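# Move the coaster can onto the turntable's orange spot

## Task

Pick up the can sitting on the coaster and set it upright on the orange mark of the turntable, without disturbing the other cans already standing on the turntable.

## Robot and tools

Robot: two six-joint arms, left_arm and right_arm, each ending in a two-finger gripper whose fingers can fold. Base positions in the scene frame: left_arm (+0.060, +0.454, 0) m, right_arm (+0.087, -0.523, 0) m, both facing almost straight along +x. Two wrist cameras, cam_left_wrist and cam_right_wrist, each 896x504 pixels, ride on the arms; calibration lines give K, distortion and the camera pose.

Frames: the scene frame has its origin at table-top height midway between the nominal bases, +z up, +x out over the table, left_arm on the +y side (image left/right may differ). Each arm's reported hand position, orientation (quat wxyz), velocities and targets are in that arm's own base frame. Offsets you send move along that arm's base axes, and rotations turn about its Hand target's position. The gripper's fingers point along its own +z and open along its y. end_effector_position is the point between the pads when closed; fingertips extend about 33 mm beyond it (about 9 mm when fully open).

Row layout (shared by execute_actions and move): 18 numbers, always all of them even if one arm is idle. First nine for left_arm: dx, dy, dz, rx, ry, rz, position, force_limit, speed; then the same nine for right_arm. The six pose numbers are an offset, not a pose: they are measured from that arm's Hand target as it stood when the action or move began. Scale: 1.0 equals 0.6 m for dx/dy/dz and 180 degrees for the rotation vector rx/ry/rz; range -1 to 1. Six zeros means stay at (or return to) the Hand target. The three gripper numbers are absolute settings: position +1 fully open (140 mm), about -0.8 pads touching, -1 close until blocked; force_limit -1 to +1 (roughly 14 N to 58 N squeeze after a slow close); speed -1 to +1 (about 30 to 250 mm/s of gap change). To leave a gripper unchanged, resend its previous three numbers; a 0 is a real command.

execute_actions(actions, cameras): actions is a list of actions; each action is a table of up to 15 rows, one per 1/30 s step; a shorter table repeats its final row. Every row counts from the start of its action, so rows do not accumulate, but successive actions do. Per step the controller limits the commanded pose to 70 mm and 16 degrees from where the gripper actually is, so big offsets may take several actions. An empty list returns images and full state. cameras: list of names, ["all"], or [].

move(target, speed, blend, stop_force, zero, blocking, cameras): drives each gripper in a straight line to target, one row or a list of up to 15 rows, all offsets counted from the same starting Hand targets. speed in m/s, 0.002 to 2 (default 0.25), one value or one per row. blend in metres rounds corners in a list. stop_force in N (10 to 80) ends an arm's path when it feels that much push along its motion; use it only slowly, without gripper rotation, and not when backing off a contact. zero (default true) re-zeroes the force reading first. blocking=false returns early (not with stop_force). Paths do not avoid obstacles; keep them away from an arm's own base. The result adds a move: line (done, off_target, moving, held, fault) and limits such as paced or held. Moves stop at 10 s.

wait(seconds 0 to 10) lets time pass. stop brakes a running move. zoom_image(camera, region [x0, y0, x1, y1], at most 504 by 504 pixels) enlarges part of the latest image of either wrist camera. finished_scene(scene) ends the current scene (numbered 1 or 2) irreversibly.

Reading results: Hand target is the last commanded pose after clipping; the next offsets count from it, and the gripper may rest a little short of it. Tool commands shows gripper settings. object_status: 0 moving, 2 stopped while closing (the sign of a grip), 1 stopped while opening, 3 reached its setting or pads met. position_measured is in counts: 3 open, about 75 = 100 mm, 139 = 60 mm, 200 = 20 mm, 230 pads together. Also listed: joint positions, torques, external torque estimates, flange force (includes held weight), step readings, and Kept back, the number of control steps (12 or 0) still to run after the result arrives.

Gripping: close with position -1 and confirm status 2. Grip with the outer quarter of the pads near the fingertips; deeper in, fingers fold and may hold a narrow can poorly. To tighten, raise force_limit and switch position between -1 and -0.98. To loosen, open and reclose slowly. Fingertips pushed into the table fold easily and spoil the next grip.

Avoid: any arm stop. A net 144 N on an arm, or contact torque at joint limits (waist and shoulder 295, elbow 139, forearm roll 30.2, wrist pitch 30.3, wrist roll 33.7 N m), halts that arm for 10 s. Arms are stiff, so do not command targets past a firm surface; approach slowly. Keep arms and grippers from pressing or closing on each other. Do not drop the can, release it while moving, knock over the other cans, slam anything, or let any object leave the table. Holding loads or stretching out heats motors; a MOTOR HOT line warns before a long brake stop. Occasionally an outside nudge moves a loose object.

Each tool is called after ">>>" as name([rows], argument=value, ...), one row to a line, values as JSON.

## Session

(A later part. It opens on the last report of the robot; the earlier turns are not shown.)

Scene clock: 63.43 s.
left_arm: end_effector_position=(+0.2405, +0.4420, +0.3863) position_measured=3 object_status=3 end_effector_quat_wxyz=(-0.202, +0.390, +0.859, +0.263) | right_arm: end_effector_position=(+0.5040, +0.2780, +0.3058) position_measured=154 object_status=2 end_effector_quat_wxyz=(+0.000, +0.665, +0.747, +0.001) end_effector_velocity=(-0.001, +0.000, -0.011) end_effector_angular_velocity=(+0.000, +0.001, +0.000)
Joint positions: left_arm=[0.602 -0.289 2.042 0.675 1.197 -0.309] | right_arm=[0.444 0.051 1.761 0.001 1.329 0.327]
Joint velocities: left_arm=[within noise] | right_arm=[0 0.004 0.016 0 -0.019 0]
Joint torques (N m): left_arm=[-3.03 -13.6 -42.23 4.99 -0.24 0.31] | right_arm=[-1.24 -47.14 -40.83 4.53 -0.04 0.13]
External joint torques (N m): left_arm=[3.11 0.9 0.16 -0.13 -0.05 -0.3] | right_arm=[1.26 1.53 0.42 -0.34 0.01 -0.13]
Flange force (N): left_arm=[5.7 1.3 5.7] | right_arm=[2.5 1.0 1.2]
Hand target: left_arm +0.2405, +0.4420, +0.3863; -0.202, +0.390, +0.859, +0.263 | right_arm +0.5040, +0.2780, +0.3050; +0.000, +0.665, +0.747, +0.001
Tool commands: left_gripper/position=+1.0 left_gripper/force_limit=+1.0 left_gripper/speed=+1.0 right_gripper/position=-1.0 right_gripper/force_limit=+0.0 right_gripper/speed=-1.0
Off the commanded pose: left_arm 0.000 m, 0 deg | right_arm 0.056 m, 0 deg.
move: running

>>> wait(seconds=10)

>>> execute_actions([
  [[0,0,0,0,0,0,1,1,1,0,0.0001,-0.0002,0,0,0,-1,0,-1],[0,0,0,0,0,0,1,1,1,0,0.0006,-0.0009,0,0,0,-1,0,-1],[0,0,0,0,0,0,1,1,1,0,0.0013,-0.0019,0,0,0,-1,0,-1],[0,0,0,0,0,0,1,1,1,0,0.0023,-0.0034,0,0,0,-1,0,-1],[0,0,0,0,0,0,1,1,1,0,0.0037,-0.0053,0,0,0,-1,0,-1],[0,0,0,0,0,0,1,1,1,0,0.0053,-0.0075,0,0,0,-1,0,-1],[0,0,0,0,0,0,1,1,1,0,0.0072,-0.0102,0,0,0,-1,0,-1],[0,0,0,0,0,0,1,1,1,0,0.0094,-0.0132,0,0,0,-1,0,-1],[0,0,0,0,0,0,1,1,1,0,0.0118,-0.0167,0,0,0,-1,0,-1],[0,0,0,0,0,0,1,1,1,0,0.0146,-0.0204,0,0,0,-1,0,-1],[0,0,0,0,0,0,1,1,1,0,0.0177,-0.0245,0,0,0,-1,0,-1],[0,0,0,0,0,0,1,1,1,0,0.021,-0.0289,0,0,0,-1,0,-1],[0,0,0,0,0,0,1,1,1,0,0.0247,-0.0335,0,0,0,-1,0,-1],[0,0,0,0,0,0,1,1,1,0,0.0286,-0.0385,0,0,0,-1,0,-1],[0,0,0,0,0,0,1,1,1,0,0.0329,-0.0436,0,0,0,-1,0,-1]],
  [[0,0,0,0,0,0,1,1,1,0,0.0044,-0.0054,0,0,0,-1,0,-1],[0,0,0,0,0,0,1,1,1,0,0.0088,-0.011,0,0,0,-1,0,-1],[0,0,0,0,0,0,1,1,1,0,0.0131,-0.0167,0,0,0,-1,0,-1],[0,0,0,0,0,0,1,1,1,0,0.0175,-0.0225,0,0,0,-1,0,-1],[0,0,0,0,0,0,1,1,1,0,0.0219,-0.0285,0,0,0,-1,0,-1],[0,0,0,0,0,0,1,1,1,0,0.0263,-0.0345,0,0,0,-1,0,-1],[0,0,0,0,0,0,1,1,1,0,0.0307,-0.0406,0,0,0,-1,0,-1],[0,0,0,0,0,0,1,1,1,0,0.0351,-0.0467,0,0,0,-1,0,-1],[0,0,0,0,0,0,1,1,1,0,0.0394,-0.0528,0,0,0,-1,0,-1],[0,0,0,0,0,0,1,1,1,0,0.0438,-0.0588,0,0,0,-1,0,-1],[0,0,0,0,0,0,1,1,1,0,0.0482,-0.0648,0,0,0,-1,0,-1],[0,0,0,0,0,0,1,1,1,0,0.0526,-0.0706,0,0,0,-1,0,-1],[0,0,0,0,0,0,1,1,1,0,0.057,-0.0763,0,0,0,-1,0,-1],[0,0,0,0,0,0,1,1,1,0,0.0614,-0.0819,0,0,0,-1,0,-1],[0,0,0,0,0,0,1,1,1,0,0.0657,-0.0873,0,0,0,-1,0,-1]],
  [[0,0,0,0,0,0,1,1,1,0,0.0044,-0.0051,0,0,0,-1,0,-1],[0,0,0,0,0,0,1,1,1,0,0.0088,-0.0101,0,0,0,-1,0,-1],[0,0,0,0,0,0,1,1,1,0,0.0131,-0.0147,0,0,0,-1,0,-1],[0,0,0,0,0,0,1,1,1,0,0.0175,-0.0191,0,0,0,-1,0,-1],[0,0,0,0,0,0,1,1,1,0,0.0219,-0.0232,0,0,0,-1,0,-1],[0,0,0,0,0,0,1,1,1,0,0.0263,-0.0269,0,0,0,-1,0,-1],[0,0,0,0,0,0,1,1,1,0,0.0307,-0.0304,0,0,0,-1,0,-1],[0,0,0,0,0,0,1,1,1,0,0.0351,-0.0334,0,0,0,-1,0,-1],[0,0,0,0,0,0,1,1,1,0,0.0394,-0.0361,0,0,0,-1,0,-1],[0,0,0,0,0,0,1,1,1,0,0.0438,-0.0383,0,0,0,-1,0,-1],[0,0,0,0,0,0,1,1,1,0,0.0482,-0.0402,0,0,0,-1,0,-1],[0,0,0,0,0,0,1,1,1,0,0.0526,-0.0417,0,0,0,-1,0,-1],[0,0,0,0,0,0,1,1,1,0,0.057,-0.0427,0,0,0,-1,0,-1],[0,0,0,0,0,0,1,1,1,0,0.0614,-0.0434,0,0,0,-1,0,-1],[0,0,0,0,0,0,1,1,1,0,0.0657,-0.0436,0,0,0,-1,0,-1]],
  [[0,0,0,0,0,0,1,1,1,0,0.0044,0,0,0,0,-1,0,-1],[0,0,0,0,0,0,1,1,1,0,0.0088,0,0,0,0,-1,0,-1],[0,0,0,0,0,0,1,1,1,0,0.0131,0,0,0,0,-1,0,-1],[0,0,0,0,0,0,1,1,1,0,0.0175,0,0,0,0,-1,0,-1],[0,0,0,0,0,0,1,1,1,0,0.0219,0,0,0,0,-1,0,-1],[0,0,0,0,0,0,1,1,1,0,0.0263,0,0,0,0,-1,0,-1],[0,0,0,0,0,0,1,1,1,0,0.0307,0,0,0,0,-1,0,-1],[0,0,0,0,0,0,1,1,1,0,0.0351,0,0,0,0,1,0,1],[0,0,0,0,0,0,1,1,1,0,0.0394,0,0,0,0,1,0,1],[0,0,0,0,0,0,1,1,1,0,0.0438,0,0,0,0,1,0,1],[0,0,0,0,0,0,1,1,1,0,0.0482,0,0,0,0,1,0,1],[0,0,0,0,0,0,1,1,1,0,0.0526,0,0,0,0,1,0,1],[0,0,0,0,0,0,1,1,1,0,0.057,0,0,0,0,1,0,1],[0,0,0,0,0,0,1,1,1,0,0.0614,0,0,0,0,1,0,1],[0,0,0,0,0,0,1,1,1,0,0.0657,0,0,0,0,1,0,1]],
  [[0,0,0,0,0,0,1,1,1,0,0.0042,0.0011,0,0,0,1,0,1],[0,0,0,0,0,0,1,1,1,0,0.0082,0.0043,0,0,0,1,0,1],[0,0,0,0,0,0,1,1,1,0,0.0118,0.0096,0,0,0,1,0,1],[0,0,0,0,0,0,1,1,1,0,0.0152,0.0165,0,0,0,1,0,1],[0,0,0,0,0,0,1,1,1,0,0.0183,0.025,0,0,0,1,0,1],[0,0,0,0,0,0,1,1,1,0,0.021,0.0345,0,0,0,1,0,1],[0,0,0,0,0,0,1,1,1,0,0.0235,0.0448,0,0,0,1,0,1],[0,0,0,0,0,0,1,1,1,0,0.0257,0.0552,0,0,0,1,0,1],[0,0,0,0,0,0,1,1,1,0,0.0276,0.0655,0,0,0,1,0,1],[0,0,0,0,0,0,1,1,1,0,0.0292,0.075,0,0,0,1,0,1],[0,0,0,0,0,0,1,1,1,0,0.0305,0.0835,0,0,0,1,0,1],[0,0,0,0,0,0,1,1,1,0,0.0316,0.0904,0,0,0,1,0,1],[0,0,0,0,0,0,1,1,1,0,0.0323,0.0957,0,0,0,1,0,1],[0,0,0,0,0,0,1,1,1,0,0.0327,0.0989,0,0,0,1,0,1],[0,0,0,0,0,0,1,1,1,0,0.0329,0.1,0,0,0,1,0,1]],
], cameras=["cam_right_wrist"])

>>> move(target=[0,0,0,0,0,0,1,1,1,0,0.05,0.25,0,0,0,1,0,1], speed=0.4, cameras=["cam_right_wrist"])

>>> wait(seconds=1.5, cameras=["cam_right_wrist"])

Scene clock: 69.17 s.
left_arm: end_effector_position=(+0.2405, +0.4420, +0.3863) position_measured=3 object_status=3 end_effector_quat_wxyz=(-0.202, +0.390, +0.859, +0.263) | right_arm: end_effector_position=(+0.5040, +0.2780, +0.2500) position_measured=154 object_status=2 end_effector_quat_wxyz=(+0.000, +0.665, +0.747, +0.001)
Joint positions: left_arm=[0.602 -0.289 2.042 0.675 1.197 -0.309] | right_arm=[0.444 0.077 1.837 0.001 1.227 0.327]
Joint torques (N m): left_arm=[-2.82 -13.33 -42.35 4.99 -0.22 0.32] | right_arm=[-0.81 -49.55 -39.91 4.48 -0.26 0.07]
External joint torques (N m): left_arm=[2.76 0.74 0.29 -0.13 -0.07 -0.3] | right_arm=[0.83 2.87 1.04 -0.45 0.24 -0.07]
Flange force (N): left_arm=[4.9 0.8 5.2] | right_arm=[2.3 2.1 2.5]
Hand target: left_arm +0.2405, +0.4420, +0.3863; -0.202, +0.390, +0.859, +0.263 | right_arm +0.5040, +0.2780, +0.2500; +0.000, +0.665, +0.747, +0.001
Tool commands: left_gripper/position=+1.0 left_gripper/force_limit=+1.0 left_gripper/speed=+1.0 right_gripper/position=-1.0 right_gripper/force_limit=+0.0 right_gripper/speed=-1.0
Off the commanded pose: left_arm 0.000 m, 0 deg | right_arm 0.000 m, 0 deg.
earlier move: done
wait: 1.47 of 10 s (the move ended)

Scene clock: 71.27 s.
left_arm: end_effector_position=(+0.2405, +0.4420, +0.3863) position_measured=3 object_status=3 end_effector_quat_wxyz=(-0.202, +0.390, +0.859, +0.263) | right_arm: end_effector_position=(+0.5039, +0.4169, +0.1463) position_measured=48 object_status=0 end_effector_quat_wxyz=(+0.000, +0.665, +0.747, +0.001) end_effector_velocity=(+0.001, +0.076, +0.035) end_effector_angular_velocity=(+0.002, -0.002, -0.002)
Joint positions: left_arm=[0.602 -0.289 2.042 0.675 1.197 -0.309] | right_arm=[0.638 0.268 1.81 0.001 1.062 0.521]
Joint velocities: left_arm=[within noise] | right_arm=[0.093 0.042 -0.128 0 0.084 0.094]
Joint torques (N m): left_arm=[-2.89 -13.5 -42.27 5.02 -0.28 0.32] | right_arm=[1.93 -71.54 -37.88 4.42 0.38 -0.26]
External joint torques (N m): left_arm=[2.89 0.74 0.16 -0.16 -0.02 -0.3] | right_arm=[-1.77 2.38 -0.81 -0.43 -0.41 0.26]
External joint torques at the end of the 1st action: left_arm=[2.96 0.6 0.21 -0.14 -0.04 -0.31] | right_arm=[-1.13 -1.3 -0.43 -0.38 -0.61 0]
External joint torques at the end of the 2nd action: left_arm=[3.06 0.34 0.32 -0.18 -0.03 -0.31] | right_arm=[0.17 2.66 1.74 -0.35 0.05 -0.67]
External joint torques at the end of the 3rd action: left_arm=[2.84 0.94 0.26 -0.18 -0.03 -0.29] | right_arm=[3.67 0.05 3.78 -0.31 -0.09 0.16]
External joint torques at the end of the 4th action: left_arm=[3.15 0.92 0.17 -0.12 -0.03 -0.27] | right_arm=[-0.79 1.84 1.17 -0.32 0.07 0.19]
Flange force (N): left_arm=[5.2 1.1 5.2] | right_arm=[0.6 5.2 1.9]
Flange force at the end of the 1st action (N): left_arm=[5.4 0.8 5.3] | right_arm=[-2.4 -0.6 -0.2]
Flange force at the end of the 2nd action (N): left_arm=[5.6 0.2 5.3] | right_arm=[-0.4 1.1 3.8]
Flange force at the end of the 3rd action (N): left_arm=[5.0 1.2 5.4] | right_arm=[2.0 -8.9 3.9]
Flange force at the end of the 4th action (N): left_arm=[5.8 1.4 5.8] | right_arm=[-0.6 0.8 2.5]
Hand target: left_arm +0.2405, +0.4420, +0.3863; -0.202, +0.390, +0.859, +0.263 | right_arm +0.5040, +0.4357, +0.2053; +0.000, +0.665, +0.747, +0.001
Off the commanded pose: left_arm 0.000 m, 0 deg | right_arm 0.062 m, 0 deg.
Kept back: 12 steps.
Step readings (end_effector_position of left_arm | right_arm; steps 1 to 15: 1st action; 16 to 30: 2nd action; 31 to 45: 3rd action; 46 to 60: 4th action; 61 to 63: 5th action):
0: (+0.2405, +0.4420, +0.3863) | (+0.5040, +0.2780, +0.2500)
1: (+0.2405, +0.4420, +0.3863) | (+0.5040, +0.2780, +0.2500)
2: (+0.2405, +0.4420, +0.3863) | (+0.5040, +0.2780, +0.2499)
4: (+0.2405, +0.4420, +0.3863) | (+0.5040, +0.2783, +0.2494)
8: (+0.2405, +0.4420, +0.3863) | (+0.5040, +0.2810, +0.2457)
15: (+0.2405, +0.4420, +0.3863) | (+0.5039, +0.2916, +0.2314)
16: (+0.2405, +0.4420, +0.3863) | (+0.5039, +0.2936, +0.2289)
17: (+0.2405, +0.4420, +0.3863) | (+0.5038, +0.2964, +0.2254)
19: (+0.2405, +0.4420, +0.3863) | (+0.5038, +0.3009, +0.2197)
23: (+0.2405, +0.4420, +0.3863) | (+0.5037, +0.3118, +0.2053)
30: (+0.2405, +0.4420, +0.3863) | (+0.5037, +0.3298, +0.1807)
31: (+0.2405, +0.4420, +0.3863) | (+0.5037, +0.3322, +0.1777)
32: (+0.2405, +0.4420, +0.3863) | (+0.5037, +0.3354, +0.1737)
34: (+0.2405, +0.4420, +0.3863) | (+0.5037, +0.3401, +0.1681)
38: (+0.2405, +0.4420, +0.3863) | (+0.5036, +0.3512, +0.1568)
45: (+0.2405, +0.4420, +0.3863) | (+0.5038, +0.3697, +0.1466)
46: (+0.2405, +0.4420, +0.3863) | (+0.5039, +0.3720, +0.1461)
47: (+0.2405, +0.4420, +0.3863) | (+0.5039, +0.3752, +0.1457)
49: (+0.2405, +0.4420, +0.3863) | (+0.5041, +0.3801, +0.1454)
53: (+0.2405, +0.4420, +0.3863) | (+0.5039, +0.3910, +0.1453)
60: (+0.2405, +0.4420, +0.3863) | (+0.5039, +0.4091, +0.1453)
61: (+0.2405, +0.4420, +0.3863) | (+0.5039, +0.4115, +0.1453)
62: (+0.2405, +0.4420, +0.3863) | (+0.5039, +0.4146, +0.1455)
camera_calibration:
cam_right_wrist: T_world_to_cam=[[0.991905, 0.126942, -0.00302707, -0.543505], [0.120668, -0.934919, 0.333715, 0.288657], [0.0395325, -0.331379, -0.942669, 0.399083], [0, 0, 0, 1]] pos_world=[0.488497, 0.471113, 0.278229]
Images, in order (width x height): cam_right_wrist 896x504.

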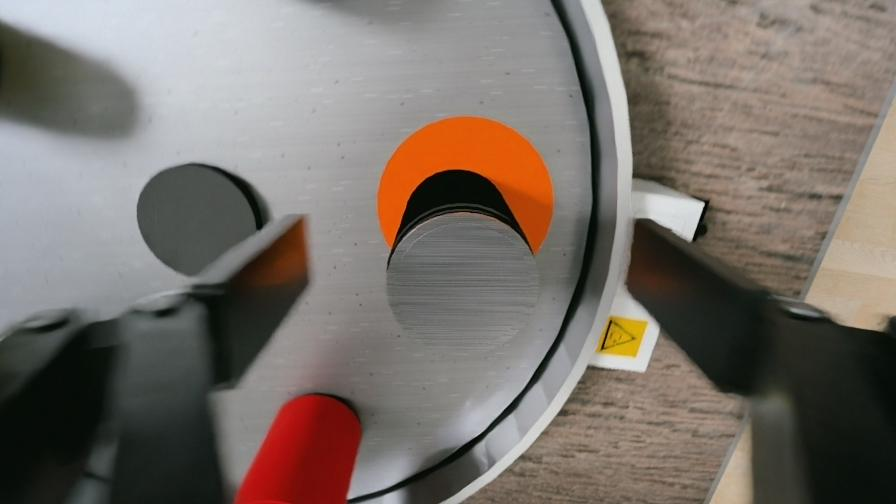

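Scene clock: 72.90 s.
left_arm: end_effector_position=(+0.2405, +0.4420, +0.3863) position_measured=3 object_status=3 end_effector_quat_wxyz=(-0.202, +0.390, +0.859, +0.263) | right_arm: end_effector_position=(+0.5040, +0.4657, +0.3552) position_measured=3 object_status=3 end_effector_quat_wxyz=(+0.000, +0.665, +0.747, +0.001)
Joint positions: left_arm=[0.602 -0.289 2.042 0.675 1.197 -0.309] | right_arm=[0.695 0.212 1.486 0 1.443 0.579]
Joint torques (N m): left_arm=[-2.84 -13.32 -42.2 5.01 -0.25 0.31] | right_arm=[-0.78 -64.33 -40.53 4.6 -0.01 0.11]
External joint torques (N m): left_arm=[2.67 0.91 0.22 -0.16 -0.04 -0.3] | right_arm=[0.84 1.72 -0.64 -0.34 -0.03 -0.11]
Flange force (N): left_arm=[4.7 1.2 5.1] | right_arm=[3.3 2.7 -0.6]
Hand target: left_arm +0.2405, +0.4420, +0.3863; -0.202, +0.390, +0.859, +0.263 | right_arm +0.5040, +0.4657, +0.3553; +0.000, +0.665, +0.747, +0.001
Off the commanded pose: left_arm 0.000 m, 0 deg | right_arm 0.000 m, 0 deg.
move: done
camera_calibration:
cam_right_wrist: T_world_to_cam=[[0.991922, 0.126808, -0.00311264, -0.549076], [0.120563, -0.934874, 0.33388, 0.264564], [0.0394288, -0.331559, -0.94261, 0.612416], [0, 0, 0, 1]] pos_world=[0.488597, 0.520013, 0.487228]
Images, in order (width x height): cam_right_wrist 896x504.

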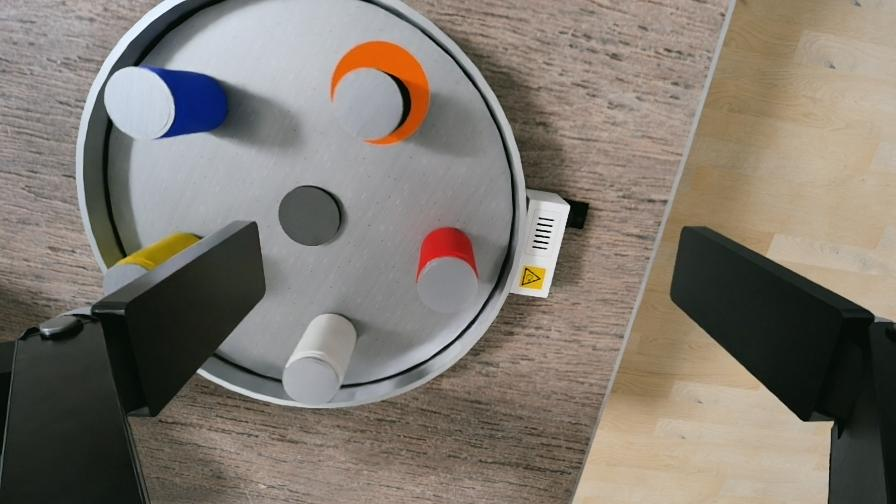

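Scene clock: 74.40 s.
left_arm: end_effector_position=(+0.2405, +0.4420, +0.3863) position_measured=3 object_status=3 end_effector_quat_wxyz=(-0.202, +0.390, +0.859, +0.263) | right_arm: end_effector_position=(+0.5040, +0.4657, +0.3553) position_measured=3 object_status=3 end_effector_quat_wxyz=(+0.000, +0.665, +0.747, +0.001)
Joint positions: left_arm=[0.602 -0.289 2.042 0.675 1.197 -0.309] | right_arm=[0.695 0.212 1.486 0 1.443 0.579]
Joint torques (N m): left_arm=[-3.07 -13.32 -42.34 5.03 -0.26 0.33] | right_arm=[-0.78 -64.46 -41.46 4.6 0 0.03]
External joint torques (N m): left_arm=[3.07 0.58 0.17 -0.15 -0.04 -0.32] | right_arm=[0.77 1.86 0.24 -0.33 -0.05 -0.03]
Flange force (N): left_arm=[5.6 0.8 5.4] | right_arm=[2.4 1.4 0.8]
Hand target: left_arm +0.2405, +0.4420, +0.3863; -0.202, +0.390, +0.859, +0.263 | right_arm +0.5040, +0.4657, +0.3553; +0.000, +0.665, +0.747, +0.001
Tool commands: left_gripper/position=+1.0 left_gripper/force_limit=+1.0 left_gripper/speed=+1.0 right_gripper/position=+1.0 right_gripper/force_limit=+0.0 right_gripper/speed=+1.0
Off the commanded pose: left_arm 0.000 m, 0 deg | right_arm 0.000 m, 0 deg.
wait: 1.50 s; at rest by 0.17 s
camera_calibration:
cam_right_wrist: T_world_to_cam=[[0.991922, 0.126808, -0.00311264, -0.549076], [0.120563, -0.934874, 0.33388, 0.264564], [0.0394288, -0.331559, -0.94261, 0.612416], [0, 0, 0, 1]] pos_world=[0.488597, 0.520013, 0.487228]
Images, in order (width x height): cam_right_wrist 896x504.

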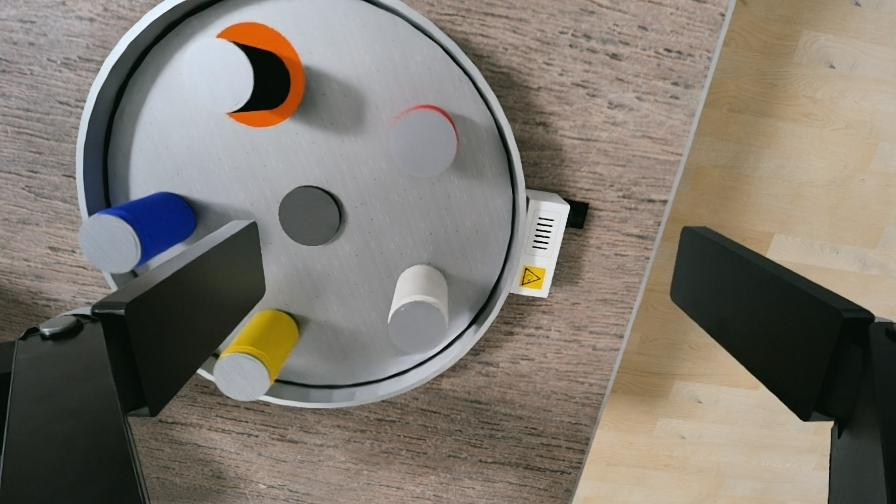

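Standing, well centred and within the spot.

>>> finished_scene(scene=1)

The scene is finished: the task was done.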